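## Task

Shelf spots carry lot numbers on the shelf edge beneath them, and several spots may share one number. Bring one cardboard box from lot 451 and one from lot 434 onto the desk, resting wholly on it with nothing overhanging its edge. All other cardboard boxes must stay on their original shelves. If no box of a lot exists in the room, skip that lot. The robot must not fall or be left leaning, or the task fails.

## Robot and tools

Robot: a simulated Hello Robot Stretch 3 with a single arm. It has a two-wheel base (0.33 m long, 0.34 m wide, rounded back) that pivots about a point 0.05 m behind its front edge, a lift travelling up a mast, and a telescoping arm that reaches out to the robot's right side. The base cannot slide sideways, so to shift the gripper forward or back you drive the base. With the arm in and the wrist folded, turning sweeps a 0.28 m radius; an unfolded level wrist reaches past that. Loose objects may occasionally get nudged by something else.

Frames: the base frame sits on the floor between the drive wheels, x ahead, y to the left, z upward, in metres. hand_pose is reported in it, located where the closed fingertips meet. The odometry frame is the base frame as it was when the scene began; base_odometry counts wheel rotation only (slip looks like travel), heading in rad, left positive, within -3.142..3.142.

Tool move: one action per call. Optional cameras (list of head_camera, nav_camera, wrist_camera or all; omitted means all, [] means none) and blocking (true/omitted waits until everything rests; false returns in about half a second while motion continues). An action contains base and/or joints, optionally with speeds, pace or contact_limits; or servos alone.
- base: a single relative command, an offset from where the base last reported itself. {"translate_m": d} drives d metres straight, forward positive, -3 to 3. {"rotate_rad": d} spins in place, left positive, -6.4 to 6.4.
- joints: absolute targets keyed by name. lift_m 0..1.1 m; arm_m 0..0.52 m extension; wrist_yaw_rad -1.345..4.42 (0 along the arm, positive toward the front); wrist_pitch_rad -1.57..0.451 (0 level, negative tips fingers down); wrist_roll_rad -2.911..2.918 (0 fingers side by side, level); gripper_m -0.089..0.179 (bigger is wider; actual fingertip gap is 0.007 m less when nearly shut, 0.025 m less when fully open); head_pan_rad -3.953..1.73 (0 forward, positive left, -1.57 along the arm); head_tilt_rad -1.53..0.419 (negative down).
- pace: "default" or "max". speeds: per-key top speed, not above max. Default/max: translate 0.12/0.30 m/s, rotate 0.76/1.90 rad/s, lift 0.11/0.15 m/s, arm 0.14/0.40 m/s. The base is capped at 0.10 m/s and 0.63 rad/s unless lift_m < 0.30, arm_m < 0.03 and wrist_yaw_rad > 2.54 together.
- contact_limits: placed beside its own command. arm_m, translate_m, rotate_rad take a motor_effort percentage 1..100 that halts that motion; lift_m takes {"down": n, "up": n}, force percent beyond free motion (below about 12 may trip with no contact). Base moves have no contact stop unless given one.
- {"servos": "reboot"} re-enables servos that switched off.
Unknown keys make a call invalid; out-of-range numbers are refused, and a refusal or an uncommanded stop cancels the later move, wait and finished_scene calls in that reply. A new move overrides only the joints or base it names.

wait: seconds 0..10 plus cameras; returns state early once motions rest. stop: brakes all your running motions (stopped parts may keep pressing). zoom_image: camera plus region [x0,y0,x1,y1] in pixels of that camera's latest image, at most 504x504. finished_scene: scene = current scene number; ends it irreversibly, and the result gives the next task.

Results: base_status and joint_status give done, moving, off_target (resting away from target, maybe still pushing), contact_stop (that arm or lift goes slack until recommanded), time_out or torque_fault (target dropped). on_its_own lists uncommanded behaviour; its held at value is the target, not the reading. motor_effort is percent, positive toward higher values, peak in brackets; wheel effort positive pushes forward; wrist pitch peaks near 45, roll near 72. turned_by_wheels vs turned_by_imu: trust the IMU if they differ by over 0.15 rad. base_tilt in degrees (forward/right positive, a few degrees of bias). lidar_m: 12 distances, 30-degree sectors, first straight ahead then counter-clockwise, seen in a plane 0.17 m up (legs, not tabletops); - means nothing or closer than 0.15 m. wrist_depth_mm and head_depth_mm: 7x7 grids of median depth. The pictures line orders images; head_camera images must be rotated a quarter turn clockwise, nav_camera images counter-clockwise. Calibration intrinsics and T_world_to_cam were supplied and may be slightly off.

Gripping: command a width below the object's to grasp; open at least 0.05 wider than it to release. Nothing reports whether you are holding; check by camera or effort.

Avoid: before folding (wrist_yaw_rad 3.0) or unfolding the wrist, put lift_m between 0.32 and 0.95, wrist_pitch_rad at -0.4 and roll near 0; folded, lift can go to 0.25. With yaw below -0.4 keep pitch at -0.5 or lower. Wrist and head never stop on contact and will fault after sustained pushing. Pressing the arm into something rigid with the gripper higher than about 0.45 m, or driving while holding or pushing something immovable, can tip the robot; use a low lift down limit and back off if tilt appears. Don't drop objects, release them while moving, slam or shove hard.

Each tool is called in YAML: its name, and indented under it one key for each argument.

## Session

move:
  joints: {"head_pan_rad":-1.57,"head_tilt_rad":-0.35}
  cameras: ["nav_camera"]

move:
  joints: {"head_pan_rad":0.3,"head_tilt_rad":-0.35}
  cameras: ["nav_camera"]

move:
  joints: {"head_pan_rad":-3.3,"head_tilt_rad":-0.35}
  cameras: ["nav_camera"]

Scene clock: 1.23 s.
move: done
base_odometry: x=+0.000 y=+0.000 heading=+0.000
turned_by_wheels: +0.000
turned_by_imu: +0.000
base_tilt: forward=-0.3 right=-1.2
lidar_m: 0.73 0.72 0.85 1.53 2.66 1.26 1.01 1.12 1.81 1.62 1.39 0.83
head_depth_mm: 1670 1787 1894 2338 2411 1914 1487 / 1835 2009 2112 2161 2138 1895 1482 / 1872 1968 2114 2240 2329 1893 1469 / 1828 1932 2037 2178 2207 1866 1470 / 1607 1843 1935 1997 1859 1821 1463 / 1638 1734 1882 2005 1908 1816 1450 / 1680 1770 1858 1970 2067 1766 1439
base_status: not commanded
joint_positions: lift_m=+0.374 arm_m=+0.001 wrist_yaw_rad=+3.009 wrist_pitch_rad=-0.462 wrist_roll_rad=+0.000 gripper_m=+0.037 head_pan_rad=-1.607 head_tilt_rad=-0.353
joint_status: all done
measured_speeds: all 0
motor_effort: left_wheel=-0.6(0.7) right_wheel=+0.3(1.1) lift_m=+23.6(23.8) arm_m=-5.2(5.4) wrist_yaw_rad=-1.0(1.1) wrist_pitch_rad=+1.9(2.1) wrist_roll_rad=-0.2(0.3) gripper_m=+0.0(0.8) head_pan_rad=+3.0(5.3) head_tilt_rad=-2.8(8.6)
hand_pose: x=+0.0076 y=+0.0712 z=+0.3774 quat_wxyz=(+0.207, +0.697, +0.116, +0.676) (m; base frame)
wrist_depth_mm: - 138 - - - 855 - / - 151 - - - 969 - / - 167 925 - - 947 - / 832 769 203 807 804 800 762 / 698 675 211 656 652 661 661 / 600 601 126 573 129 577 580 / 523 544 289 354 502 513 511
pictures: nav_camera (sideways)
camera_calibration:
nav_camera: T_world_to_cam=[[0.00543502, -0.321176, 0.947004, -1.18948], [-0.999696, 0.0210168, 0.0128653, 0.0394823], [-0.024035, -0.946786, -0.320965, 0.371104], [0, 0, 0, 1]] pos_world=[0.0548547, -0.0315082, 1.24505]

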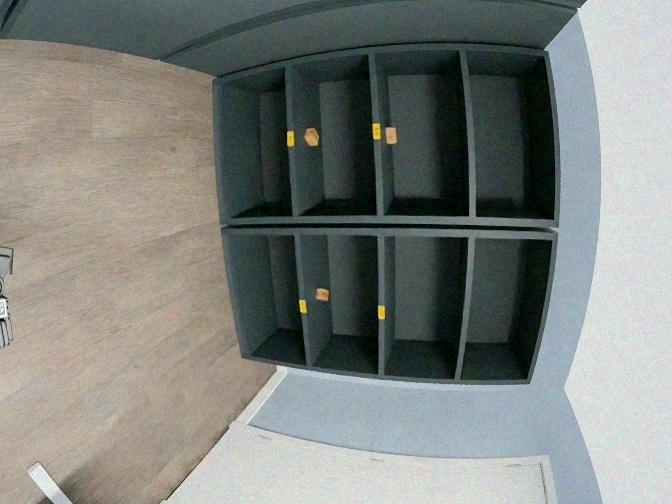

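Scene clock: 2.57 s.
move: done
base_odometry: x=+0.000 y=+0.000 heading=+0.000
turned_by_wheels: +0.000
turned_by_imu: +0.000
base_tilt: forward=-0.4 right=-1.3
lidar_m: 0.73 0.73 0.85 1.53 2.66 1.26 1.01 1.12 1.81 1.63 1.39 0.83
head_depth_mm: 581 613 648 693 739 786 845 / 587 617 654 695 737 790 850 / 591 624 662 697 747 801 860 / 595 629 665 707 754 809 874 / 601 634 672 715 764 822 882 / 607 641 679 722 774 829 895 / 612 647 685 731 783 839 907
base_status: not commanded
joint_positions: lift_m=+0.374 arm_m=+0.001 wrist_yaw_rad=+3.009 wrist_pitch_rad=-0.462 wrist_roll_rad=+0.000 gripper_m=+0.037 head_pan_rad=+0.336 head_tilt_rad=-0.353
joint_status: all done
measured_speeds: all 0
motor_effort: left_wheel=-0.7(1.0) right_wheel=+0.7(1.2) lift_m=+23.8(24.0) arm_m=-6.9(7.4) wrist_yaw_rad=+1.1(2.1) wrist_pitch_rad=+1.8(2.0) wrist_roll_rad=+0.0(0.3) gripper_m=+0.3(0.8) head_pan_rad=-3.0(5.2) head_tilt_rad=+0.8(5.4)
hand_pose: x=+0.0076 y=+0.0712 z=+0.3774 quat_wxyz=(+0.207, +0.697, +0.116, +0.676) (m; base frame)
wrist_depth_mm: - 138 - - - 840 - / - 151 - - - 978 - / - 168 930 - - 939 - / 824 778 204 814 811 794 770 / 697 677 211 671 661 670 671 / 600 606 126 571 129 584 574 / 527 540 287 354 500 515 508
pictures: nav_camera (sideways)
camera_calibration:
nav_camera: T_world_to_cam=[[0.297212, 0.121909, 0.946997, -1.19126], [0.344026, -0.938871, 0.0128915, 0.0312989], [0.89068, 0.32196, -0.320984, 0.36553], [0, 0, 0, 1]] pos_world=[0.0177203, 0.0569255, 1.24505]

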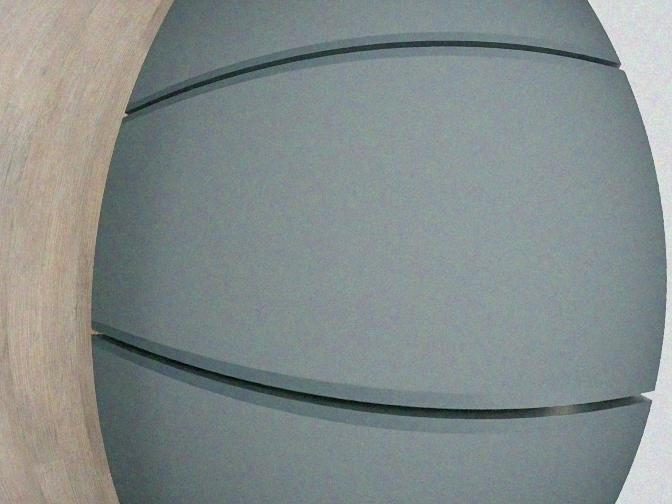

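Scene clock: 5.67 s.
move: done
base_odometry: x=+0.000 y=+0.000 heading=+0.000
turned_by_wheels: +0.000
turned_by_imu: +0.000
base_tilt: forward=-0.3 right=-1.2
lidar_m: 0.72 0.72 0.85 1.53 2.66 1.25 1.01 1.11 1.81 1.62 1.39 0.83
head_depth_mm: 1681 1796 1916 2009 1296 1763 1487 / 1597 1703 1828 1872 1216 1900 1474 / 1529 1614 1716 1805 1201 1754 1472 / 1445 1532 1629 1702 1187 1651 1423 / 1391 1473 1560 1645 1184 1509 1461 / 1337 1402 1478 1557 1165 958 1460 / 1283 1351 1424 1500 1163 912 1407
base_status: not commanded
joint_positions: lift_m=+0.374 arm_m=+0.001 wrist_yaw_rad=+3.009 wrist_pitch_rad=-0.462 wrist_roll_rad=+0.000 gripper_m=+0.037 head_pan_rad=-3.308 head_tilt_rad=-0.350
joint_status: all done
measured_speeds: translate_m=+0.000 rotate_rad=+0.000 lift_m=+0.000 arm_m=+0.000 wrist_yaw_rad=+0.000 wrist_pitch_rad=+0.000 wrist_roll_rad=+0.000 head_pan_rad=+0.024 head_tilt_rad=+0.000
motor_effort: left_wheel=-0.3(0.8) right_wheel=+0.1(1.1) lift_m=+24.0(24.3) arm_m=-12.6(12.6) wrist_yaw_rad=+0.1(1.6) wrist_pitch_rad=+2.0(2.1) wrist_roll_rad=+0.0(0.3) gripper_m=+0.3(1.1) head_pan_rad=+3.3(6.2) head_tilt_rad=+4.8(6.0)
hand_pose: x=+0.0076 y=+0.0712 z=+0.3774 quat_wxyz=(+0.207, +0.697, +0.116, +0.676) (m; base frame)
wrist_depth_mm: - 138 - - - 883 - / - 151 - - - 972 - / - 167 919 - - 936 - / 833 770 204 823 800 803 769 / 694 663 212 659 644 671 662 / 601 600 126 575 128 587 577 / 531 541 288 355 500 513 510
pictures: nav_camera (sideways)
camera_calibration:
nav_camera: T_world_to_cam=[[-0.316809, 0.0359516, 0.947808, -1.18861], [0.150827, 0.988476, 0.0129205, 0.0324337], [-0.936421, 0.147049, -0.31858, 0.373555], [0, 0, 0, 1]] pos_world=[-0.0316493, -0.0442584, 1.24516]

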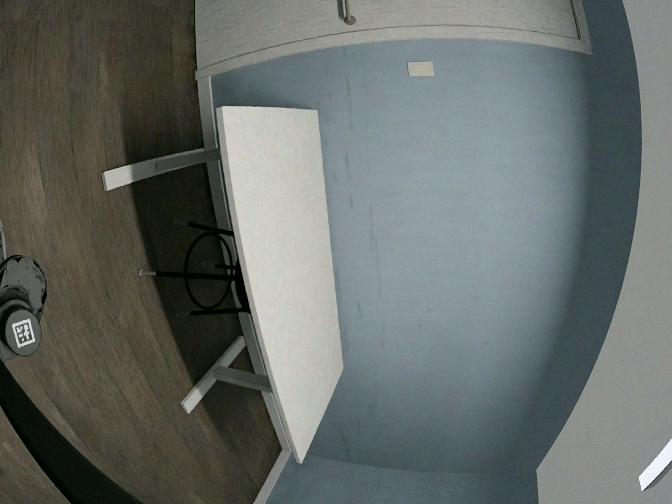

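move:
  joints: {"head_pan_rad":-1.67,"head_tilt_rad":-0.4}
  cameras: ["head_camera"]

zoom_image:
  camera: "head_camera"
  region: [250, 0, 754, 504]

Scene clock: 13.20 s.
move: done
base_odometry: x=+0.000 y=+0.000 heading=+0.000
turned_by_wheels: +0.000
turned_by_imu: +0.000
base_tilt: forward=-0.4 right=-1.2
lidar_m: 0.73 0.73 0.85 1.53 2.66 1.26 1.01 1.12 1.81 1.62 1.39 0.83
head_depth_mm: 1675 2163 2299 2344 2269 1798 1429 / 1835 1887 1921 2062 2194 1801 1422 / 1918 2019 2156 2264 2313 1789 1414 / 1852 1969 2082 2191 2260 1776 1413 / 1786 1904 2004 2104 2248 1782 1401 / 1440 1463 1552 1759 1827 1763 1386 / 1670 1754 1843 1972 2098 1768 1388
base_status: not commanded
joint_positions: lift_m=+0.374 arm_m=+0.001 wrist_yaw_rad=+3.009 wrist_pitch_rad=-0.462 wrist_roll_rad=+0.000 gripper_m=+0.037 head_pan_rad=-1.662 head_tilt_rad=-0.400
joint_status: all done
measured_speeds: translate_m=+0.000 rotate_rad=+0.000 lift_m=+0.000 arm_m=+0.000 wrist_yaw_rad=+0.000 wrist_pitch_rad=+0.000 wrist_roll_rad=+0.000 head_pan_rad=-0.024 head_tilt_rad=+0.000
motor_effort: left_wheel=-0.3(0.7) right_wheel=+0.7(1.4) lift_m=+25.2(25.4) arm_m=-12.6(13.6) wrist_yaw_rad=+0.3(1.6) wrist_pitch_rad=+2.0(2.0) wrist_roll_rad=+0.1(0.3) gripper_m=+0.4(1.1) head_pan_rad=-3.1(6.0) head_tilt_rad=-4.5(7.8)
hand_pose: x=+0.0076 y=+0.0712 z=+0.3774 quat_wxyz=(+0.207, +0.697, +0.116, +0.676) (m; base frame)
wrist_depth_mm: - 138 - - - 858 - / - 151 - - - 967 - / - 167 928 - - 947 - / 832 761 204 813 815 800 748 / 694 675 212 664 652 677 658 / 601 598 126 574 129 583 580 / 522 538 286 355 502 514 511
pictures: head_camera (sideways)
camera_calibration:
head_camera: T_world_to_cam=[[-0.0152218, 0.342747, -0.939304, 1.238], [0.990203, -0.125244, -0.0617477, 0.0740011], [-0.138806, -0.931041, -0.337483, 0.395659], [0, 0, 0, 1]] pos_world=[0.000488721, -0.0466791, 1.30096]

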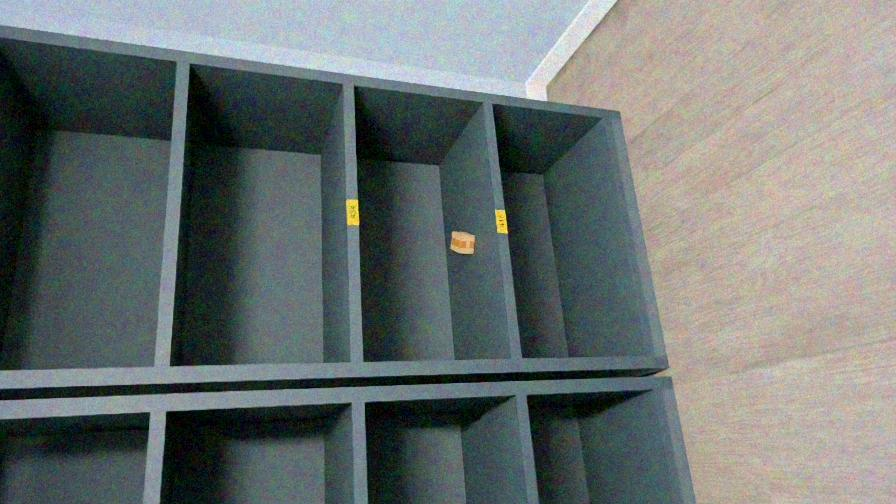

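Scaled by 1.000.

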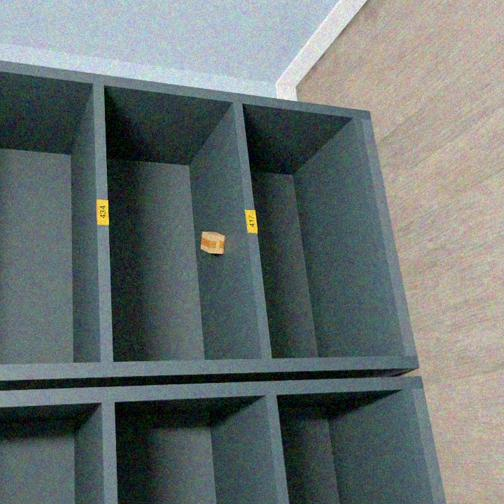

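zoom_image:
  camera: "head_camera"
  region: [330, 190, 374, 234]

zoom_image:
  camera: "head_camera"
  region: [480, 199, 524, 243]

move:
  joints: {"head_pan_rad":-1.15,"head_tilt_rad":-0.4}
  cameras: ["head_camera"]

move:
  joints: {"head_pan_rad":1.3,"head_tilt_rad":-0.3}
  cameras: ["nav_camera"]

Scaled by 11.455 from the camera's 896x504 image, which has a finer 1280x720 frame.

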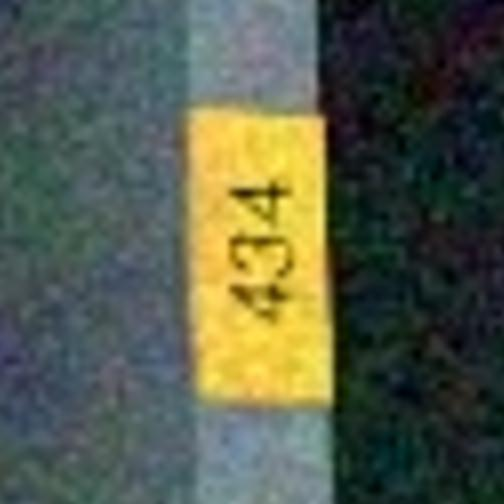

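Scaled by 11.455 from the camera's 896x504 image, which has a finer 1280x720 frame.

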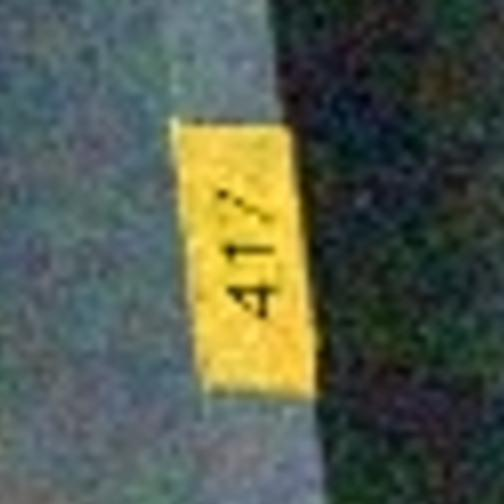

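Scene clock: 26.23 s.
move: done
base_odometry: x=+0.000 y=+0.000 heading=+0.000
turned_by_wheels: +0.000
turned_by_imu: +0.000
base_tilt: forward=-0.4 right=-1.2
lidar_m: 0.72 0.73 0.85 1.53 2.66 1.26 1.01 1.11 1.81 1.62 1.39 0.83
head_depth_mm: 1534 1417 1528 1861 1998 1791 1439 / 1730 1819 1902 2003 1893 1792 1426 / 1755 1853 1935 2068 2175 1785 1407 / 1772 1899 2011 2109 2158 1778 1406 / 1791 1883 1996 2048 2156 1759 1400 / 1460 1563 1653 1749 1881 1748 1394 / 1272 1313 1357 1417 1476 1539 1388
base_status: not commanded
joint_positions: lift_m=+0.374 arm_m=+0.001 wrist_yaw_rad=+3.009 wrist_pitch_rad=-0.462 wrist_roll_rad=+0.000 gripper_m=+0.037 head_pan_rad=-1.141 head_tilt_rad=-0.400
joint_status: all done
measured_speeds: all 0
motor_effort: left_wheel=-0.4(0.6) right_wheel=-0.1(1.3) lift_m=+24.8(25.7) arm_m=-13.2(13.4) wrist_yaw_rad=+0.1(1.5) wrist_pitch_rad=+1.9(2.0) wrist_roll_rad=-0.1(0.3) gripper_m=+0.3(0.8) head_pan_rad=+1.8(4.2) head_tilt_rad=-3.8(5.3)
hand_pose: x=+0.0076 y=+0.0712 z=+0.3774 quat_wxyz=(+0.207, +0.697, +0.116, +0.676) (m; base frame)
wrist_depth_mm: - 139 - - - 854 - / - 150 - - - 971 - / - 167 928 - - 929 - / 835 762 204 813 799 808 764 / 702 681 211 666 658 669 668 / 601 599 126 571 129 583 574 / 524 538 290 354 501 507 512
pictures: head_camera (sideways)
camera_calibration:
head_camera: T_world_to_cam=[[-0.184012, 0.290059, -0.939152, 1.23877], [0.921152, 0.384264, -0.0618042, 0.0744868], [0.342956, -0.876474, -0.337897, 0.393199], [0, 0, 0, 1]] pos_world=[0.0244853, -0.0433111, 1.30086]

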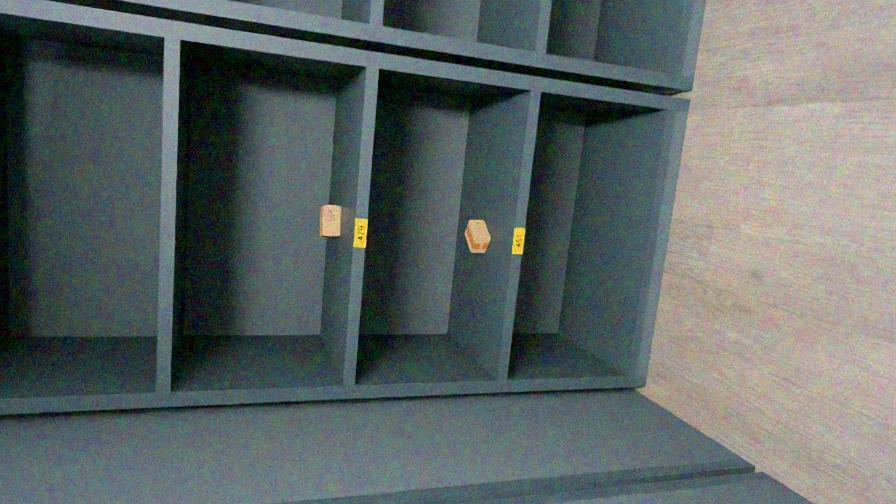

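Scene clock: 28.90 s.
move: done
base_odometry: x=+0.000 y=+0.000 heading=+0.000
turned_by_wheels: +0.000
turned_by_imu: +0.000
base_tilt: forward=-0.3 right=-1.2
lidar_m: 0.72 0.73 0.85 1.53 2.66 1.26 1.01 1.11 1.81 1.63 1.40 0.83
head_depth_mm: 837 846 865 885 906 927 956 / 942 965 986 1014 1045 1082 1104 / 1081 1120 1151 1192 1227 1273 1316 / 1284 1324 1379 1437 1501 1555 1490 / 2446 2537 2655 2813 2524 1865 1521 / 2370 2491 2581 2708 2783 1979 1526 / 2246 2374 2437 2583 2623 1965 1526
base_status: not commanded
joint_positions: lift_m=+0.374 arm_m=+0.001 wrist_yaw_rad=+3.009 wrist_pitch_rad=-0.462 wrist_roll_rad=+0.000 gripper_m=+0.037 head_pan_rad=+1.308 head_tilt_rad=-0.300
joint_status: all done
measured_speeds: translate_m=+0.000 rotate_rad=+0.000 lift_m=+0.000 arm_m=+0.000 wrist_yaw_rad=+0.000 wrist_pitch_rad=+0.000 wrist_roll_rad=+0.000 head_pan_rad=-0.024 head_tilt_rad=+0.000
motor_effort: left_wheel=-0.1(0.8) right_wheel=-0.3(1.2) lift_m=+25.3(26.3) arm_m=-11.7(13.5) wrist_yaw_rad=-0.3(1.6) wrist_pitch_rad=+2.0(2.0) wrist_roll_rad=+0.0(0.5) gripper_m=+0.2(1.0) head_pan_rad=-3.4(5.4) head_tilt_rad=+5.3(8.9)
hand_pose: x=+0.0076 y=+0.0712 z=+0.3774 quat_wxyz=(+0.207, +0.697, +0.116, +0.676) (m; base frame)
wrist_depth_mm: - 139 - - - 850 - / - 151 - - - 968 - / - 167 930 - - 927 - / 840 763 203 807 809 790 762 / 697 662 211 669 663 670 667 / 599 599 126 579 129 579 580 / 526 538 289 351 503 513 510
pictures: nav_camera (sideways)
camera_calibration:
nav_camera: T_world_to_cam=[[0.0537417, 0.265445, 0.962627, -1.21026], [0.969229, -0.245781, 0.0136639, 0.0265217], [0.240223, 0.932272, -0.270485, 0.303823], [0, 0, 0, 1]] pos_world=[-0.0336493, 0.0445302, 1.24685]

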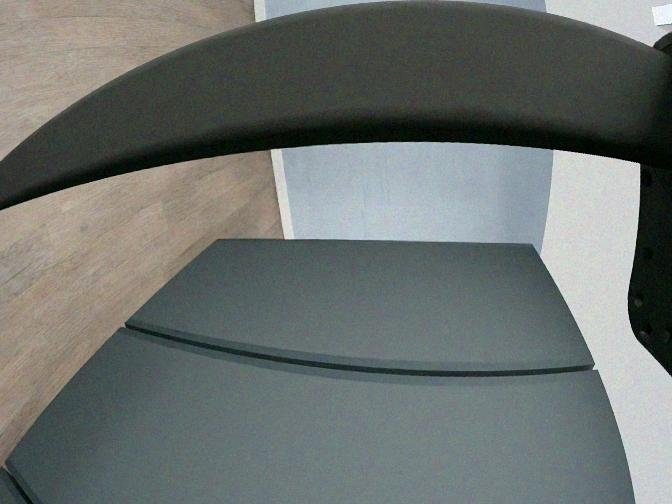

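move:
  base: {"rotate_rad":-1.118}
  joints: {"lift_m":0.27,"head_pan_rad":-1.57}
  pace: "max"
  cameras: []

move:
  base: {"translate_m":1.16}
  pace: "max"
  cameras: []

move:
  base: {"rotate_rad":1.345}
  joints: {"lift_m":0.52,"head_tilt_rad":-0.65}
  pace: "max"
  cameras: ["head_camera"]

move:
  joints: {"wrist_yaw_rad":0.0,"gripper_m":0.179,"wrist_pitch_rad":-0.4}
  cameras: ["wrist_camera"]

Scene clock: 82.13 s.
move: done
base_odometry: x=+0.000 y=+0.000 heading=-1.118
turned_by_wheels: -1.118
turned_by_imu: -1.096
base_tilt: forward=-0.3 right=-1.3
lidar_m: 1.53 0.86 0.73 0.73 0.83 1.38 2.66 1.25 1.01 1.11 1.75 1.62
head_depth_mm: 1298 1351 1415 1471 1357 930 1508 / 1326 1388 1446 1511 1341 921 1561 / 1357 1412 1474 1542 1334 955 1410 / 1381 1440 1501 1597 1676 1751 1538 / 1383 1462 1528 1612 1687 1767 1530 / 1435 1494 1565 1655 1743 1822 1532 / 1447 1531 1608 1692 1797 1878 1521
base_status: done
joint_positions: lift_m=+0.270 arm_m=+0.001 wrist_yaw_rad=+3.009 wrist_pitch_rad=-0.463 wrist_roll_rad=+0.000 gripper_m=+0.037 head_pan_rad=-1.578 head_tilt_rad=-0.299
joint_status: all done
measured_speeds: translate_m=+0.000 rotate_rad=+0.000 lift_m=+0.000 arm_m=+0.000 wrist_yaw_rad=+0.000 wrist_pitch_rad=+0.000 wrist_roll_rad=+0.000 head_pan_rad=+0.024 head_tilt_rad=+0.000
motor_effort: left_wheel=+6.7(14.6) right_wheel=-10.1(14.5) lift_m=+30.5(31.3) arm_m=-12.5(13.6) wrist_yaw_rad=-0.5(2.1) wrist_pitch_rad=+2.1(2.2) wrist_roll_rad=-0.1(0.3) gripper_m=+0.1(1.0) head_pan_rad=+3.3(5.0) head_tilt_rad=+4.2(5.8)
hand_pose: x=+0.0076 y=+0.0711 z=+0.2727 quat_wxyz=(+0.208, +0.697, +0.117, +0.676) (m; base frame)
wrist_depth_mm: - 139 - - - - - / - 151 162 - - - - / 827 167 210 785 759 749 738 / 662 608 203 646 640 631 623 / 557 548 213 521 516 535 533 / 478 285 126 275 129 460 458 / 250 257 238 247 391 406 403
pictures: none
No camera images: "cameras" was empty.

Scene clock: 87.37 s.
move: done
base_odometry: x=+0.508 y=-1.043 heading=-1.118
turned_by_wheels: +0.000
turned_by_imu: +0.000
base_tilt: forward=-0.3 right=-1.2
lidar_m: 0.83 0.54 0.46 0.46 0.52 0.88 3.75 1.76 1.81 1.47 0.67 0.84
head_depth_mm: 1504 1576 1636 1703 1806 1872 1568 / 1549 1609 1682 1758 1855 1916 1558 / 1572 1648 1731 1800 1892 1923 1553 / 1627 1704 1783 1859 1964 2006 1545 / 1628 1693 1787 1868 1962 1839 1522 / 1272 1322 1389 1441 1534 1368 1438 / 1303 1326 1445 1238 1551 1176 1341
base_status: done
joint_positions: lift_m=+0.270 arm_m=+0.001 wrist_yaw_rad=+3.009 wrist_pitch_rad=-0.463 wrist_roll_rad=+0.000 gripper_m=+0.037 head_pan_rad=-1.570 head_tilt_rad=-0.299
joint_status: not commanded
measured_speeds: all 0
motor_effort: left_wheel=+0.2(16.4) right_wheel=+2.8(10.8) lift_m=+24.3(31.1) arm_m=-9.8(12.6) wrist_yaw_rad=-0.6(1.7) wrist_pitch_rad=+2.1(2.2) wrist_roll_rad=+0.0(0.4) gripper_m=+0.4(1.0) head_pan_rad=+3.3(4.2) head_tilt_rad=+1.7(5.0)
hand_pose: x=+0.0076 y=+0.0711 z=+0.2727 quat_wxyz=(+0.208, +0.697, +0.117, +0.676) (m; base frame)
wrist_depth_mm: - 138 - - 455 442 428 / - 150 161 - 509 466 457 / - 167 175 - 551 - - / 664 601 197 623 602 - - / 558 554 214 523 516 540 522 / 474 285 126 272 129 458 457 / 253 257 237 247 388 407 404
pictures: none
No camera images: "cameras" was empty.

Scene clock: 90.07 s.
move: done
base_odometry: x=+0.508 y=-1.043 heading=+0.227
turned_by_wheels: +1.345
turned_by_imu: +1.323
base_tilt: forward=-0.3 right=-1.2
lidar_m: 0.46 0.48 0.65 1.75 2.31 1.76 1.80 0.71 0.66 0.95 0.63 0.48
head_depth_mm: 773 857 790 602 1035 872 1091 / 772 854 784 595 1043 868 1138 / 772 854 769 589 1030 864 1130 / 771 856 711 582 995 856 1120 / 770 853 752 602 1018 852 1117 / 771 853 743 599 1011 844 1113 / 769 850 733 592 1004 843 1107
base_status: done
joint_positions: lift_m=+0.520 arm_m=+0.001 wrist_yaw_rad=+3.009 wrist_pitch_rad=-0.464 wrist_roll_rad=+0.000 gripper_m=+0.037 head_pan_rad=-1.570 head_tilt_rad=-0.655
joint_status: all done
measured_speeds: all 0
motor_effort: left_wheel=-5.8(15.0) right_wheel=+5.7(14.7) lift_m=+26.9(33.6) arm_m=-12.6(13.2) wrist_yaw_rad=+0.4(1.9) wrist_pitch_rad=+2.2(2.3) wrist_roll_rad=-0.1(0.3) gripper_m=+0.5(1.1) head_pan_rad=+2.7(3.8) head_tilt_rad=+2.9(8.7)
hand_pose: x=+0.0076 y=+0.0710 z=+0.5226 quat_wxyz=(+0.208, +0.697, +0.117, +0.676) (m; base frame)
wrist_depth_mm: - 138 - - - - - / - 151 - - - - - / - 167 - - - - - / - 977 203 - - - - / 898 856 212 842 819 843 - / 782 769 126 746 129 741 - / 672 691 287 664 649 657 -
pictures: head_camera (sideways)
camera_calibration:
head_camera: T_world_to_cam=[[-0.0468721, 0.566038, -0.823045, 1.08654], [0.997499, -0.0171215, -0.0685822, 0.082784], [-0.0529119, -0.824201, -0.56382, 0.689617], [0, 0, 0, 1]] pos_world=[0.00484042, -0.0452229, 1.28877]

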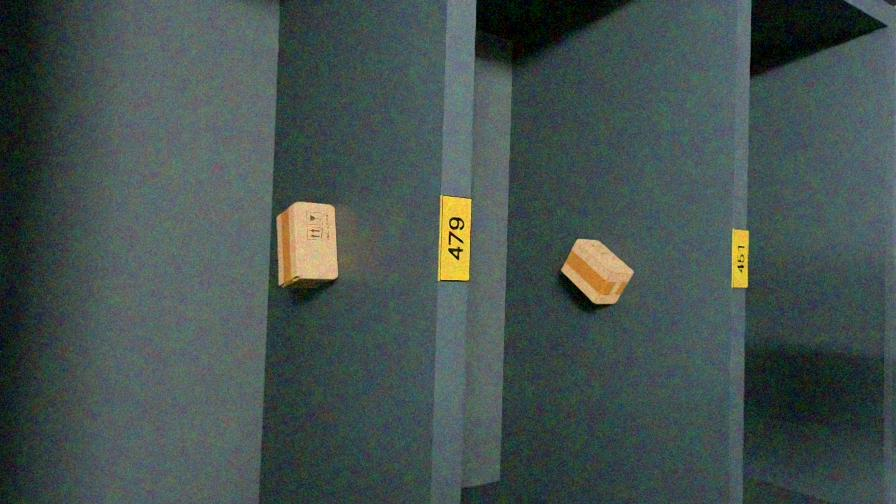

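Scene clock: 92.57 s.
move: done
base_odometry: x=+0.508 y=-1.043 heading=+0.227
turned_by_wheels: +0.000
turned_by_imu: +0.000
base_tilt: forward=-0.2 right=-1.1
lidar_m: 0.46 0.48 0.65 1.76 2.32 1.76 1.80 0.71 0.66 0.95 0.64 0.48
head_depth_mm: 774 857 804 606 1032 875 1096 / 772 854 790 601 1044 873 1141 / 773 853 780 596 1038 864 1132 / 770 856 711 589 1002 858 1123 / 768 857 762 582 1025 854 1120 / 769 851 752 577 1014 849 1119 / 769 851 740 598 1011 844 1117
base_status: not commanded
joint_positions: lift_m=+0.520 arm_m=+0.001 wrist_yaw_rad=+0.003 wrist_pitch_rad=-0.420 wrist_roll_rad=+0.000 gripper_m=+0.179 head_pan_rad=-1.570 head_tilt_rad=-0.650
joint_status: all done
measured_speeds: all 0
motor_effort: left_wheel=-5.6(6.2) right_wheel=+5.9(6.8) lift_m=+23.4(26.8) arm_m=-11.1(13.1) wrist_yaw_rad=-4.4(6.2) wrist_pitch_rad=+3.3(6.1) wrist_roll_rad=+0.2(0.3) gripper_m=+0.9(84.7) head_pan_rad=+2.5(3.5) head_tilt_rad=+2.7(3.9)
hand_pose: x=-0.0208 y=-0.3696 z=+0.5322 quat_wxyz=(+0.692, +0.149, -0.691, -0.147) (m; base frame)
wrist_depth_mm: - - - 399 - - - / - - - 332 326 305 319 / 288 284 282 277 277 271 267 / - - - - - 797 - / - 142 - - - - - / - 126 - - - - - / - - - - - - 105
pictures: wrist_camera
camera_calibration:
wrist_camera: T_world_to_cam=[[-0.998878, -0.0398876, -0.0255337, -0.0153376], [-0.00250278, 0.582842, -0.812581, 0.68041], [0.047294, -0.811606, -0.582288, 0.17701], [0, 0, 0, 1]] pos_world=[-0.021989, -0.253521, 0.655568]

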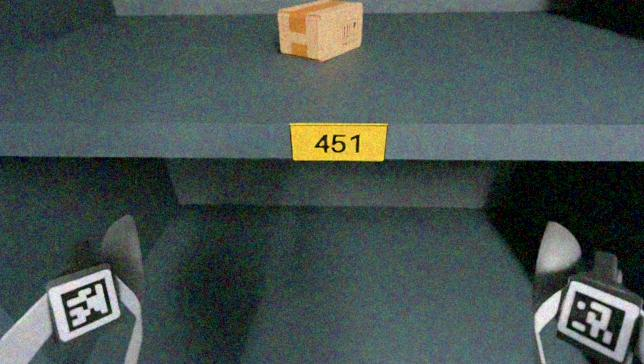

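move:
  base: {"translate_m":0.105}
  joints: {"wrist_yaw_rad":-0.45,"wrist_pitch_rad":-0.52,"lift_m":0.575}
  cameras: []

move:
  joints: {"arm_m":0.3}
  contact_limits: {"arm_m":30}
  cameras: ["wrist_camera","head_camera"]

Scene clock: 131.13 s.
move: done
base_odometry: x=+0.610 y=-1.019 heading=+0.227
turned_by_wheels: +0.000
turned_by_imu: +0.000
base_tilt: forward=-0.3 right=-1.2
lidar_m: 0.36 0.37 0.50 1.35 2.02 1.84 1.91 0.74 0.77 0.95 0.51 0.37
head_depth_mm: 773 854 806 608 1055 874 1149 / 770 856 747 601 1049 868 1138 / 770 856 719 595 1041 862 1128 / 770 854 772 589 1030 861 1124 / 770 849 763 585 1022 855 1123 / 770 852 754 578 1017 850 1113 / 757 829 744 600 921 827 1032
base_status: done
joint_positions: lift_m=+0.575 arm_m=+0.001 wrist_yaw_rad=-0.447 wrist_pitch_rad=-0.531 wrist_roll_rad=+0.000 gripper_m=+0.179 head_pan_rad=-1.570 head_tilt_rad=-0.650
joint_status: all done
measured_speeds: all 0
motor_effort: left_wheel=+5.3(10.2) right_wheel=+6.2(10.3) lift_m=+31.0(33.9) arm_m=-9.0(10.3) wrist_yaw_rad=-3.9(5.4) wrist_pitch_rad=+1.5(5.3) wrist_roll_rad=+0.1(0.3) gripper_m=+0.5(1.0) head_pan_rad=+1.7(2.4) head_tilt_rad=+3.4(4.4)
hand_pose: x=-0.1118 y=-0.3337 z=+0.5632 quat_wxyz=(+0.624, +0.030, -0.706, -0.332) (m; base frame)
wrist_depth_mm: - 393 402 - - - 431 / - - - - - - 486 / 302 301 307 323 - - - / 264 282 - - 880 - - / - 142 - - - 678 850 / - 126 - - - 740 761 / - - - 653 687 675 105
pictures: none
No camera images: "cameras" was empty.

Scene clock: 134.57 s.
move: done
base_odometry: x=+0.610 y=-1.019 heading=+0.227
turned_by_wheels: +0.000
turned_by_imu: +0.000
base_tilt: forward=-0.4 right=-1.3
lidar_m: 0.36 0.37 0.50 1.35 2.02 1.84 1.91 0.74 0.77 0.95 0.51 0.37
head_depth_mm: 772 852 802 610 1051 877 1147 / 772 854 747 600 1046 870 1070 / 774 853 719 595 1038 590 1083 / 769 851 772 590 1032 623 1133 / 769 855 760 583 1024 856 1126 / 770 852 752 577 1017 852 1120 / 758 827 740 596 915 826 1033
base_status: not commanded
joint_positions: lift_m=+0.575 arm_m=+0.300 wrist_yaw_rad=-0.447 wrist_pitch_rad=-0.531 wrist_roll_rad=+0.000 gripper_m=+0.179 head_pan_rad=-1.570 head_tilt_rad=-0.650
joint_status: all done
measured_speeds: all 0
motor_effort: left_wheel=+5.7(5.7) right_wheel=+5.9(6.7) lift_m=+29.9(31.2) arm_m=+13.7(14.5) wrist_yaw_rad=-3.1(4.3) wrist_pitch_rad=+1.7(1.8) wrist_roll_rad=+0.1(0.3) gripper_m=+0.3(1.0) head_pan_rad=+1.8(2.2) head_tilt_rad=+2.6(3.7)
contact_limits: arm_m 30 (drawing in: default 31, maximum 55; extending or still: default 40, maximum 69)
hand_pose: x=-0.1118 y=-0.6331 z=+0.5631 quat_wxyz=(+0.624, +0.030, -0.706, -0.333) (m; base frame)
wrist_depth_mm: 325 - - - - - - / - - - - - - - / 300 298 213 221 288 285 281 / 250 246 176 227 241 240 237 / 213 211 196 199 207 207 204 / 123 176 184 183 182 181 179 / 118 161 164 162 162 161 107
pictures: head_camera (sideways), wrist_camera
camera_calibration:
head_camera: T_world_to_cam=[[-0.0468793, 0.561894, -0.82588, 1.09019], [0.997498, -0.0174618, -0.0685012, 0.0826778], [-0.0529118, -0.827025, -0.55967, 0.684238], [0, 0, 0, 1]] pos_world=[0.00484039, -0.0452436, 1.28897]
wrist_camera: T_world_to_cam=[[-0.91531, 0.401675, -0.0294116, 0.175199], [0.28888, 0.603884, -0.742881, 0.865418], [-0.280635, -0.688463, -0.668777, 0.0754965], [0, 0, 0, 1]] pos_world=[-0.0684538, -0.541009, 0.698546]

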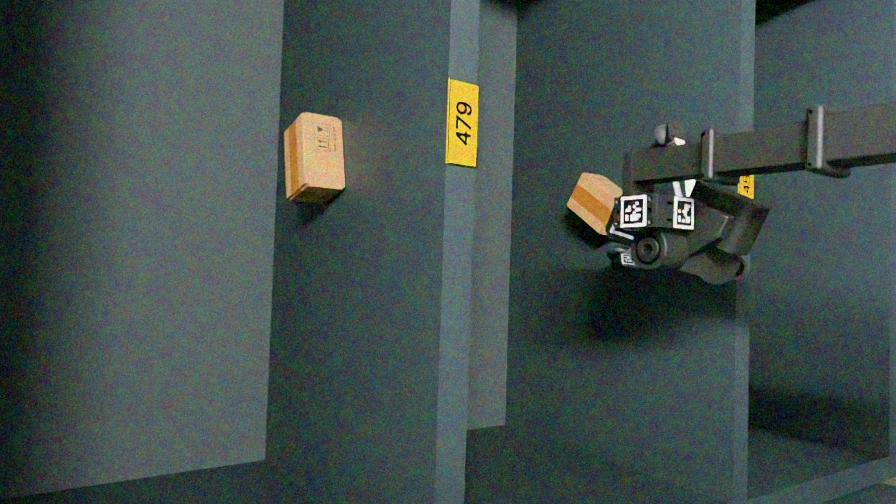

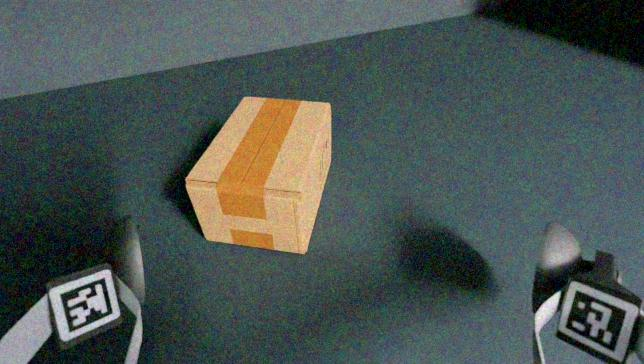

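move:
  base: {"translate_m":0.012}
  joints: {"arm_m":0.385}
  contact_limits: {"arm_m":30}
  cameras: ["wrist_camera"]

Scene clock: 147.80 s.
move: done
base_odometry: x=+0.622 y=-1.017 heading=+0.227
turned_by_wheels: +0.000
turned_by_imu: +0.000
base_tilt: forward=-0.2 right=-1.2
lidar_m: 0.34 0.36 0.49 1.31 2.03 1.85 1.92 0.75 0.79 0.95 0.49 0.36
head_depth_mm: 774 857 803 609 1055 880 1145 / 771 854 730 600 1045 868 1070 / 771 856 713 595 910 599 1063 / 773 853 774 589 937 812 1121 / 768 853 764 583 1023 857 1124 / 770 852 751 577 1017 852 1119 / 762 822 735 597 878 825 1002
base_status: done
joint_positions: lift_m=+0.575 arm_m=+0.385 wrist_yaw_rad=-0.447 wrist_pitch_rad=-0.531 wrist_roll_rad=+0.000 gripper_m=+0.179 head_pan_rad=-1.570 head_tilt_rad=-0.650
joint_status: all done
measured_speeds: all 0
motor_effort: left_wheel=+4.3(9.4) right_wheel=+6.4(9.4) lift_m=+28.3(29.3) arm_m=+12.9(14.7) wrist_yaw_rad=-2.7(4.0) wrist_pitch_rad=+1.7(1.7) wrist_roll_rad=-0.1(0.3) gripper_m=+0.9(1.0) head_pan_rad=+0.6(1.6) head_tilt_rad=+2.1(3.6)
contact_limits: arm_m 30 (drawing in: default 31, maximum 55; extending or still: default 40, maximum 69)
hand_pose: x=-0.1118 y=-0.7181 z=+0.5631 quat_wxyz=(+0.624, +0.030, -0.706, -0.333) (m; base frame)
wrist_depth_mm: 261 280 309 331 - - 453 / 279 302 327 332 326 - - / 288 298 296 292 290 286 284 / 249 247 246 168 234 240 237 / 213 211 210 145 153 205 204 / 123 176 184 127 129 180 179 / 118 160 160 118 116 161 107
pictures: wrist_camera
camera_calibration:
wrist_camera: T_world_to_cam=[[-0.915284, 0.40173, -0.0294804, 0.209425], [0.288964, 0.603847, -0.742878, 0.916729], [-0.280635, -0.688463, -0.668777, 0.016977], [0, 0, 0, 1]] pos_world=[-0.0684538, -0.626009, 0.698546]

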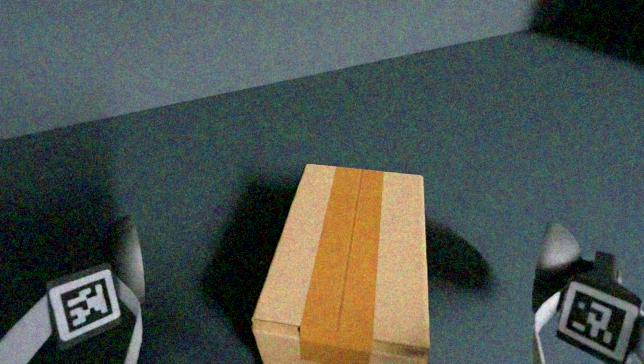

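move:
  joints: {"gripper_m":0.03}
  cameras: []

move:
  joints: {"lift_m":0.65}
  cameras: ["wrist_camera"]

Scene clock: 156.40 s.
move: done
base_odometry: x=+0.622 y=-1.017 heading=+0.227
turned_by_wheels: +0.000
turned_by_imu: +0.000
base_tilt: forward=-0.4 right=-1.3
lidar_m: 0.34 0.36 0.48 1.31 2.03 1.85 1.92 0.75 0.79 0.95 0.49 0.36
head_depth_mm: 771 854 806 609 1055 876 1144 / 772 856 727 599 1044 871 1070 / 771 855 715 595 948 600 1061 / 770 852 775 588 933 815 1128 / 769 855 764 583 1021 856 1124 / 769 853 750 578 1017 851 1114 / 759 820 736 597 877 825 998
base_status: not commanded
joint_positions: lift_m=+0.575 arm_m=+0.385 wrist_yaw_rad=-0.448 wrist_pitch_rad=-0.527 wrist_roll_rad=+0.000 gripper_m=+0.031 head_pan_rad=-1.570 head_tilt_rad=-0.650
joint_status: all done
measured_speeds: all 0
motor_effort: left_wheel=+4.5(5.0) right_wheel=+5.3(7.0) lift_m=+27.2(28.1) arm_m=+7.0(9.6) wrist_yaw_rad=-2.0(4.0) wrist_pitch_rad=+0.8(1.8) wrist_roll_rad=-0.2(0.3) gripper_m=-18.7(91.6) head_pan_rad=+0.0(0.7) head_tilt_rad=+2.1(3.1)
contact_limits: arm_m 30 (drawing in: default 31, maximum 55; extending or still: default 40, maximum 69)
hand_pose: x=-0.1123 y=-0.7186 z=+0.5640 quat_wxyz=(+0.625, +0.028, -0.706, -0.332) (m; base frame)
wrist_depth_mm: 259 280 308 331 - - 448 / 279 301 331 - - - - / 291 301 300 295 293 291 286 / 252 250 249 171 235 243 240 / 216 214 158 146 149 208 206 / 188 187 130 128 128 178 182 / 171 158 145 122 119 155 161
pictures: none
No camera images: "cameras" was empty.

Scene clock: 157.90 s.
move: done
base_odometry: x=+0.622 y=-1.017 heading=+0.227
turned_by_wheels: +0.000
turned_by_imu: +0.000
base_tilt: forward=-0.2 right=-1.2
lidar_m: 0.34 0.36 0.49 1.31 2.02 1.85 1.92 0.75 0.78 0.95 0.49 0.36
head_depth_mm: 773 856 803 607 1053 876 1143 / 774 857 729 601 1047 805 399 / 770 855 716 594 628 822 1108 / 772 853 770 590 652 857 1125 / 768 852 761 583 1023 856 1124 / 769 852 753 577 1016 848 1114 / 762 825 734 597 874 824 1001
base_status: not commanded
joint_positions: lift_m=+0.650 arm_m=+0.385 wrist_yaw_rad=-0.448 wrist_pitch_rad=-0.539 wrist_roll_rad=+0.000 gripper_m=+0.031 head_pan_rad=-1.570 head_tilt_rad=-0.650
joint_status: all done
measured_speeds: all 0
motor_effort: left_wheel=+4.7(5.1) right_wheel=+4.6(6.1) lift_m=+29.8(33.8) arm_m=+4.9(6.6) wrist_yaw_rad=-1.4(3.6) wrist_pitch_rad=+3.2(3.3) wrist_roll_rad=-0.1(0.3) gripper_m=-18.1(18.8) head_pan_rad=-0.5(0.9) head_tilt_rad=+1.5(3.0)
contact_limits: arm_m 30 (drawing in: default 31, maximum 55; extending or still: default 40, maximum 69)
hand_pose: x=-0.1115 y=-0.7169 z=+0.6365 quat_wxyz=(+0.623, +0.032, -0.706, -0.335) (m; base frame)
wrist_depth_mm: 262 281 309 332 - - - / 281 307 328 - - - - / 304 328 - - - - - / 329 - 331 166 172 - 330 / 308 306 154 152 152 296 294 / 269 268 130 129 129 254 259 / 239 227 146 123 120 223 231
pictures: wrist_camera
camera_calibration:
wrist_camera: T_world_to_cam=[[-0.914774, 0.402871, -0.029728, 0.212473], [0.292034, 0.608668, -0.737726, 0.970986], [-0.279114, -0.683534, -0.674446, 0.0743026], [0, 0, 0, 1]] pos_world=[-0.0684579, -0.625819, 0.772751]

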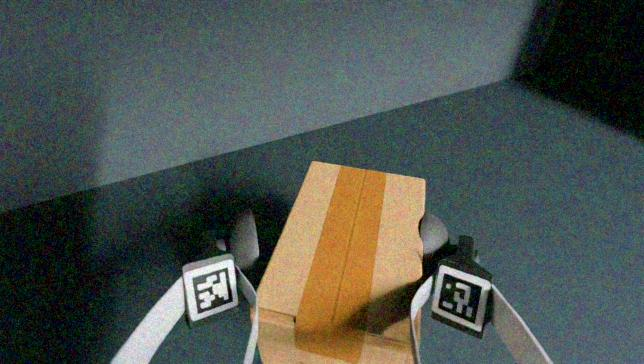

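move:
  joints: {"arm_m":0.0}
  cameras: []

move:
  base: {"translate_m":-0.35}
  joints: {"lift_m":0.95,"wrist_pitch_rad":-0.4,"wrist_yaw_rad":-0.1}
  cameras: []

move:
  base: {"rotate_rad":-1.27}
  cameras: ["wrist_camera"]

move:
  base: {"translate_m":-0.7}
  joints: {"head_tilt_rad":-0.6}
  cameras: ["head_camera"]

Scene clock: 209.30 s.
move: done
base_odometry: x=+0.622 y=-1.017 heading=+0.227
turned_by_wheels: +0.000
turned_by_imu: +0.000
base_tilt: forward=-0.4 right=-1.2
lidar_m: 0.34 0.35 0.49 1.31 2.02 1.85 1.92 0.75 0.79 0.95 0.49 0.36
head_depth_mm: 773 856 803 609 1048 878 1143 / 770 854 729 601 1046 872 1112 / 770 854 717 596 1042 868 595 / 773 852 772 589 1031 861 1125 / 769 852 763 584 1026 855 1121 / 770 855 755 577 1013 853 1118 / 761 820 734 600 875 824 997
base_status: not commanded
joint_positions: lift_m=+0.650 arm_m=+0.001 wrist_yaw_rad=-0.448 wrist_pitch_rad=-0.539 wrist_roll_rad=+0.000 gripper_m=+0.031 head_pan_rad=-1.570 head_tilt_rad=-0.650
joint_status: all done
measured_speeds: all 0
motor_effort: left_wheel=+4.2(5.2) right_wheel=+5.6(6.1) lift_m=+31.6(32.1) arm_m=-12.7(14.8) wrist_yaw_rad=-1.6(3.9) wrist_pitch_rad=+3.1(3.2) wrist_roll_rad=+0.0(0.3) gripper_m=-18.6(18.6) head_pan_rad=-0.7(1.7) head_tilt_rad=+2.3(2.6)
hand_pose: x=-0.1114 y=-0.3325 z=+0.6364 quat_wxyz=(+0.623, +0.033, -0.706, -0.336) (m; base frame)
wrist_depth_mm: - - - - - - - / - - - - - - 482 / - - - - - - - / - - - 166 172 - - / 310 323 150 152 151 698 918 / 304 - 130 129 129 823 842 / - - 125 123 120 721 751
pictures: none
No camera images: "cameras" was empty.

Scene clock: 213.93 s.
move: done
base_odometry: x=+0.281 y=-1.095 heading=+0.227
turned_by_wheels: +0.000
turned_by_imu: +0.000
base_tilt: forward=-0.4 right=-1.2
lidar_m: 0.69 0.72 0.97 2.63 2.27 1.58 1.57 1.25 0.54 0.79 0.89 0.72
head_depth_mm: 599 589 577 567 613 - - / 764 831 747 602 798 - - / 775 857 784 595 - - - / 774 857 773 589 969 859 - / 772 855 761 583 1027 855 1117 / 771 850 715 605 1013 850 1116 / 770 853 700 600 1008 844 1105
base_status: done
joint_positions: lift_m=+0.950 arm_m=+0.001 wrist_yaw_rad=-0.103 wrist_pitch_rad=-0.428 wrist_roll_rad=+0.000 gripper_m=+0.031 head_pan_rad=-1.570 head_tilt_rad=-0.650
joint_status: all done
measured_speeds: all 0
motor_effort: left_wheel=-4.3(12.1) right_wheel=-8.0(11.9) lift_m=+30.6(34.0) arm_m=+2.0(12.9) wrist_yaw_rad=+2.1(6.2) wrist_pitch_rad=+4.8(7.1) wrist_roll_rad=+0.1(0.3) gripper_m=-18.2(18.8) head_pan_rad=-1.1(2.4) head_tilt_rad=+0.9(2.6)
hand_pose: x=-0.0444 y=-0.3674 z=+0.9604 quat_wxyz=(+0.683, +0.115, -0.697, -0.186) (m; base frame)
wrist_depth_mm: 407 420 - - - 262 247 / - - - - - 267 270 / - - - - - - 299 / - - - 166 167 347 328 / - - 150 152 151 374 386 / - - 130 129 129 388 - / - - 126 123 118 109 -
pictures: none
No camera images: "cameras" was empty.

Scene clock: 217.07 s.
move: done
base_odometry: x=+0.281 y=-1.095 heading=-1.042
turned_by_wheels: -1.270
turned_by_imu: -1.249
base_tilt: forward=-0.4 right=-1.2
lidar_m: 0.95 0.78 0.69 0.69 0.82 1.51 1.82 1.58 1.57 1.25 0.57 0.54
head_depth_mm: 1254 1362 1517 1676 1829 - - / 1284 1407 1577 1747 1893 - - / 1336 1475 1628 1841 - - - / 1374 1523 1713 1950 1637 1412 - / 1068 1157 1326 1539 1641 1407 1194 / 1050 1130 1311 1319 1563 1346 1187 / 1084 1163 906 1307 1044 1303 1137
base_status: done
joint_positions: lift_m=+0.950 arm_m=+0.001 wrist_yaw_rad=-0.103 wrist_pitch_rad=-0.428 wrist_roll_rad=+0.000 gripper_m=+0.031 head_pan_rad=-1.570 head_tilt_rad=-0.650
joint_status: not commanded
measured_speeds: all 0
motor_effort: left_wheel=+7.7(11.7) right_wheel=-10.0(13.7) lift_m=+28.5(30.9) arm_m=+5.1(6.6) wrist_yaw_rad=+1.1(3.0) wrist_pitch_rad=+4.8(4.9) wrist_roll_rad=+0.0(0.3) gripper_m=-17.6(18.7) head_pan_rad=-2.3(2.5) head_tilt_rad=+1.0(2.0)
hand_pose: x=-0.0444 y=-0.3674 z=+0.9604 quat_wxyz=(+0.683, +0.115, -0.697, -0.186) (m; base frame)
wrist_depth_mm: - - - - - - - / - - - - - - - / - - - - - - - / 902 - - 171 - - - / - - 153 152 152 - - / - - 129 129 129 - - / - - 129 123 120 - -
pictures: wrist_camera
camera_calibration:
wrist_camera: T_world_to_cam=[[-0.997485, 0.0660057, -0.0258162, 0.0114607], [0.0597049, 0.586278, -0.807907, 1.0265], [-0.038191, -0.807417, -0.588744, 0.433225], [0, 0, 0, 1]] pos_world=[-0.0333101, -0.252779, 1.08467]

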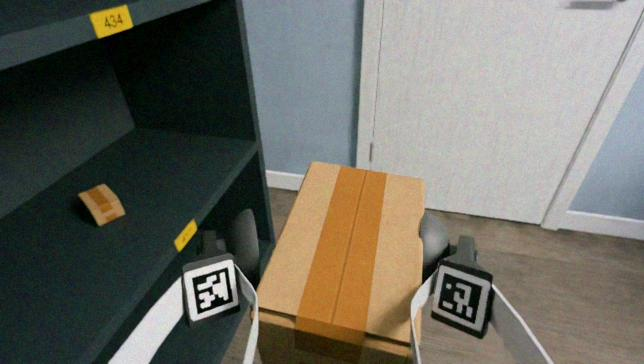

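Scene clock: 225.20 s.
move: done
base_odometry: x=-0.072 y=-0.491 heading=-1.042
turned_by_wheels: +0.000
turned_by_imu: -0.001
base_tilt: forward=-0.2 right=-1.2
lidar_m: 1.55 1.02 0.90 0.90 1.07 1.96 1.91 1.16 1.03 1.36 1.49 1.16
head_depth_mm: 1086 1176 1307 1448 1592 - - / 1113 1213 1337 1496 1638 - - / 1145 1249 1381 1542 1661 - - / 1188 1298 1419 1607 1745 1474 - / 1218 1343 1483 1670 1794 1461 1221 / 1256 1382 1537 1751 1815 1470 1211 / 1303 1459 1624 1849 1812 1442 1212
base_status: done
joint_positions: lift_m=+0.950 arm_m=+0.001 wrist_yaw_rad=-0.103 wrist_pitch_rad=-0.428 wrist_roll_rad=+0.000 gripper_m=+0.031 head_pan_rad=-1.570 head_tilt_rad=-0.600
joint_status: all done
measured_speeds: all 0
motor_effort: left_wheel=-1.0(9.7) right_wheel=-11.1(15.1) lift_m=+23.8(28.8) arm_m=+4.2(6.6) wrist_yaw_rad=+2.2(3.4) wrist_pitch_rad=+4.8(4.9) wrist_roll_rad=-0.3(0.6) gripper_m=-18.0(18.7) head_pan_rad=-3.4(3.7) head_tilt_rad=+3.6(4.4)
hand_pose: x=-0.0444 y=-0.3674 z=+0.9604 quat_wxyz=(+0.683, +0.115, -0.697, -0.186) (m; base frame)
wrist_depth_mm: - - - - - - - / - - - - - - - / - - - - - - - / - - - 172 - - - / - - 153 152 152 - - / - - 130 129 129 - - / - - 129 123 120 - -
pictures: head_camera (sideways)
camera_calibration:
head_camera: T_world_to_cam=[[-0.0467501, 0.519968, -0.852906, 1.12543], [0.997499, -0.0210139, -0.0674867, 0.0813543], [-0.0530138, -0.853927, -0.517685, 0.629597], [0, 0, 0, 1]] pos_world=[0.0048405, -0.0458489, 1.29131]

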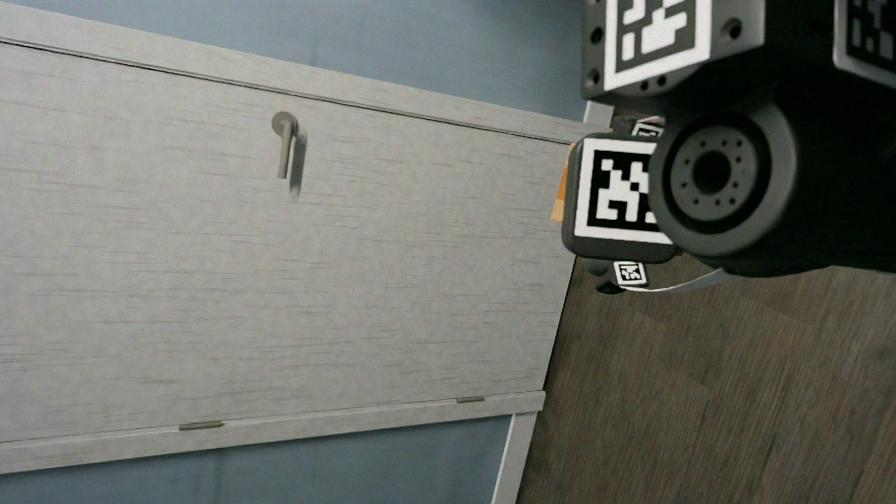

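move:
  base: {"translate_m":-0.68}
  cameras: []

move:
  base: {"rotate_rad":-0.32}
  cameras: ["head_camera","wrist_camera"]

Scene clock: 240.63 s.
move: done
base_odometry: x=-0.415 y=+0.096 heading=-1.042
turned_by_wheels: +0.000
turned_by_imu: -0.001
base_tilt: forward=-0.2 right=-1.3
lidar_m: 1.81 1.24 1.10 1.11 1.31 2.47 2.22 0.84 0.59 0.76 1.38 1.95
head_depth_mm: 930 1013 1113 1133 906 - - / 955 1040 1149 1119 869 - - / 986 1082 1191 1112 895 - - / 1020 1114 1237 1106 854 658 - / 1049 1155 1286 1408 817 675 1223 / 1071 1178 1307 1480 1638 690 1220 / 1103 1214 1364 1548 1732 1407 1207
base_status: done
joint_positions: lift_m=+0.950 arm_m=+0.001 wrist_yaw_rad=-0.103 wrist_pitch_rad=-0.428 wrist_roll_rad=+0.000 gripper_m=+0.031 head_pan_rad=-1.570 head_tilt_rad=-0.600
joint_status: not commanded
measured_speeds: all 0
motor_effort: left_wheel=-1.3(9.9) right_wheel=-11.0(15.9) lift_m=+25.3(25.6) arm_m=+1.6(4.4) wrist_yaw_rad=+1.7(3.3) wrist_pitch_rad=+4.8(4.9) wrist_roll_rad=+0.2(0.3) gripper_m=-18.2(18.9) head_pan_rad=-2.7(3.6) head_tilt_rad=+3.0(4.8)
hand_pose: x=-0.0444 y=-0.3674 z=+0.9604 quat_wxyz=(+0.683, +0.115, -0.697, -0.186) (m; base frame)
wrist_depth_mm: - - - - - - - / - - - - - - - / - - - - - - - / - - - 166 167 - - / - - 151 152 151 - - / - - 130 129 129 - - / - - 125 123 118 109 -
pictures: none
No camera images: "cameras" was empty.

Scene clock: 242.23 s.
move: done
base_odometry: x=-0.415 y=+0.096 heading=-1.362
turned_by_wheels: -0.320
turned_by_imu: -0.314
base_tilt: forward=-0.4 right=-1.3
lidar_m: 1.80 1.59 1.15 1.10 1.14 1.55 2.47 1.25 0.59 0.75 0.76 1.63
head_depth_mm: 970 1068 1181 1133 909 - - / 969 1067 1186 1123 870 - - / 968 1062 1177 1116 893 - - / 966 1065 1184 1103 853 656 - / 969 1054 1175 1085 819 653 1193 / 968 1062 1173 1081 812 652 1168 / 963 1055 1172 1256 805 647 1187
base_status: done
joint_positions: lift_m=+0.950 arm_m=+0.001 wrist_yaw_rad=-0.103 wrist_pitch_rad=-0.428 wrist_roll_rad=+0.000 gripper_m=+0.031 head_pan_rad=-1.570 head_tilt_rad=-0.600
joint_status: not commanded
measured_speeds: all 0
motor_effort: left_wheel=+7.7(11.0) right_wheel=-9.1(14.1) lift_m=+24.4(25.8) arm_m=+0.7(1.8) wrist_yaw_rad=+1.8(3.0) wrist_pitch_rad=+4.7(4.8) wrist_roll_rad=+0.1(0.3) gripper_m=-18.5(18.6) head_pan_rad=-2.8(3.6) head_tilt_rad=+3.6(4.3)
hand_pose: x=-0.0444 y=-0.3674 z=+0.9604 quat_wxyz=(+0.683, +0.115, -0.697, -0.186) (m; base frame)
wrist_depth_mm: - - - - - - - / - - - - - - - / 946 - - - - - - / - - - 167 167 - - / - - 150 152 151 - - / - - 130 129 129 - - / - - 125 123 118 109 -
pictures: head_camera (sideways), wrist_camera
camera_calibration:
head_camera: T_world_to_cam=[[-0.0466967, 0.519967, -0.852909, 1.12544], [0.997501, -0.0210425, -0.0674416, 0.0812946], [-0.0530148, -0.853927, -0.517685, 0.629597], [0, 0, 0, 1]] pos_world=[0.00484066, -0.045849, 1.29131]
wrist_camera: T_world_to_cam=[[-0.997485, 0.0660057, -0.0258162, 0.0114607], [0.0597049, 0.586278, -0.807907, 1.0265], [-0.038191, -0.807417, -0.588744, 0.433225], [0, 0, 0, 1]] pos_world=[-0.0333101, -0.252779, 1.08467]

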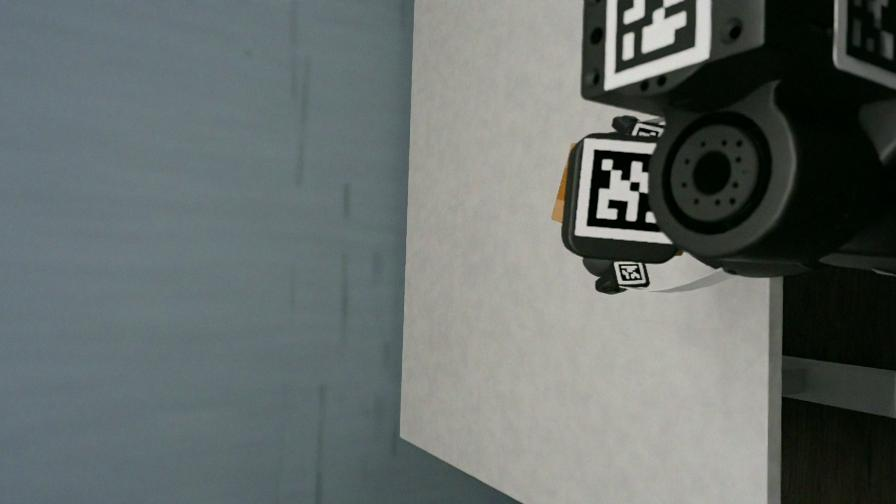

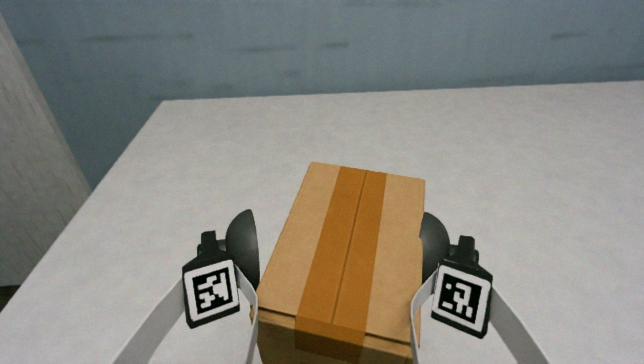

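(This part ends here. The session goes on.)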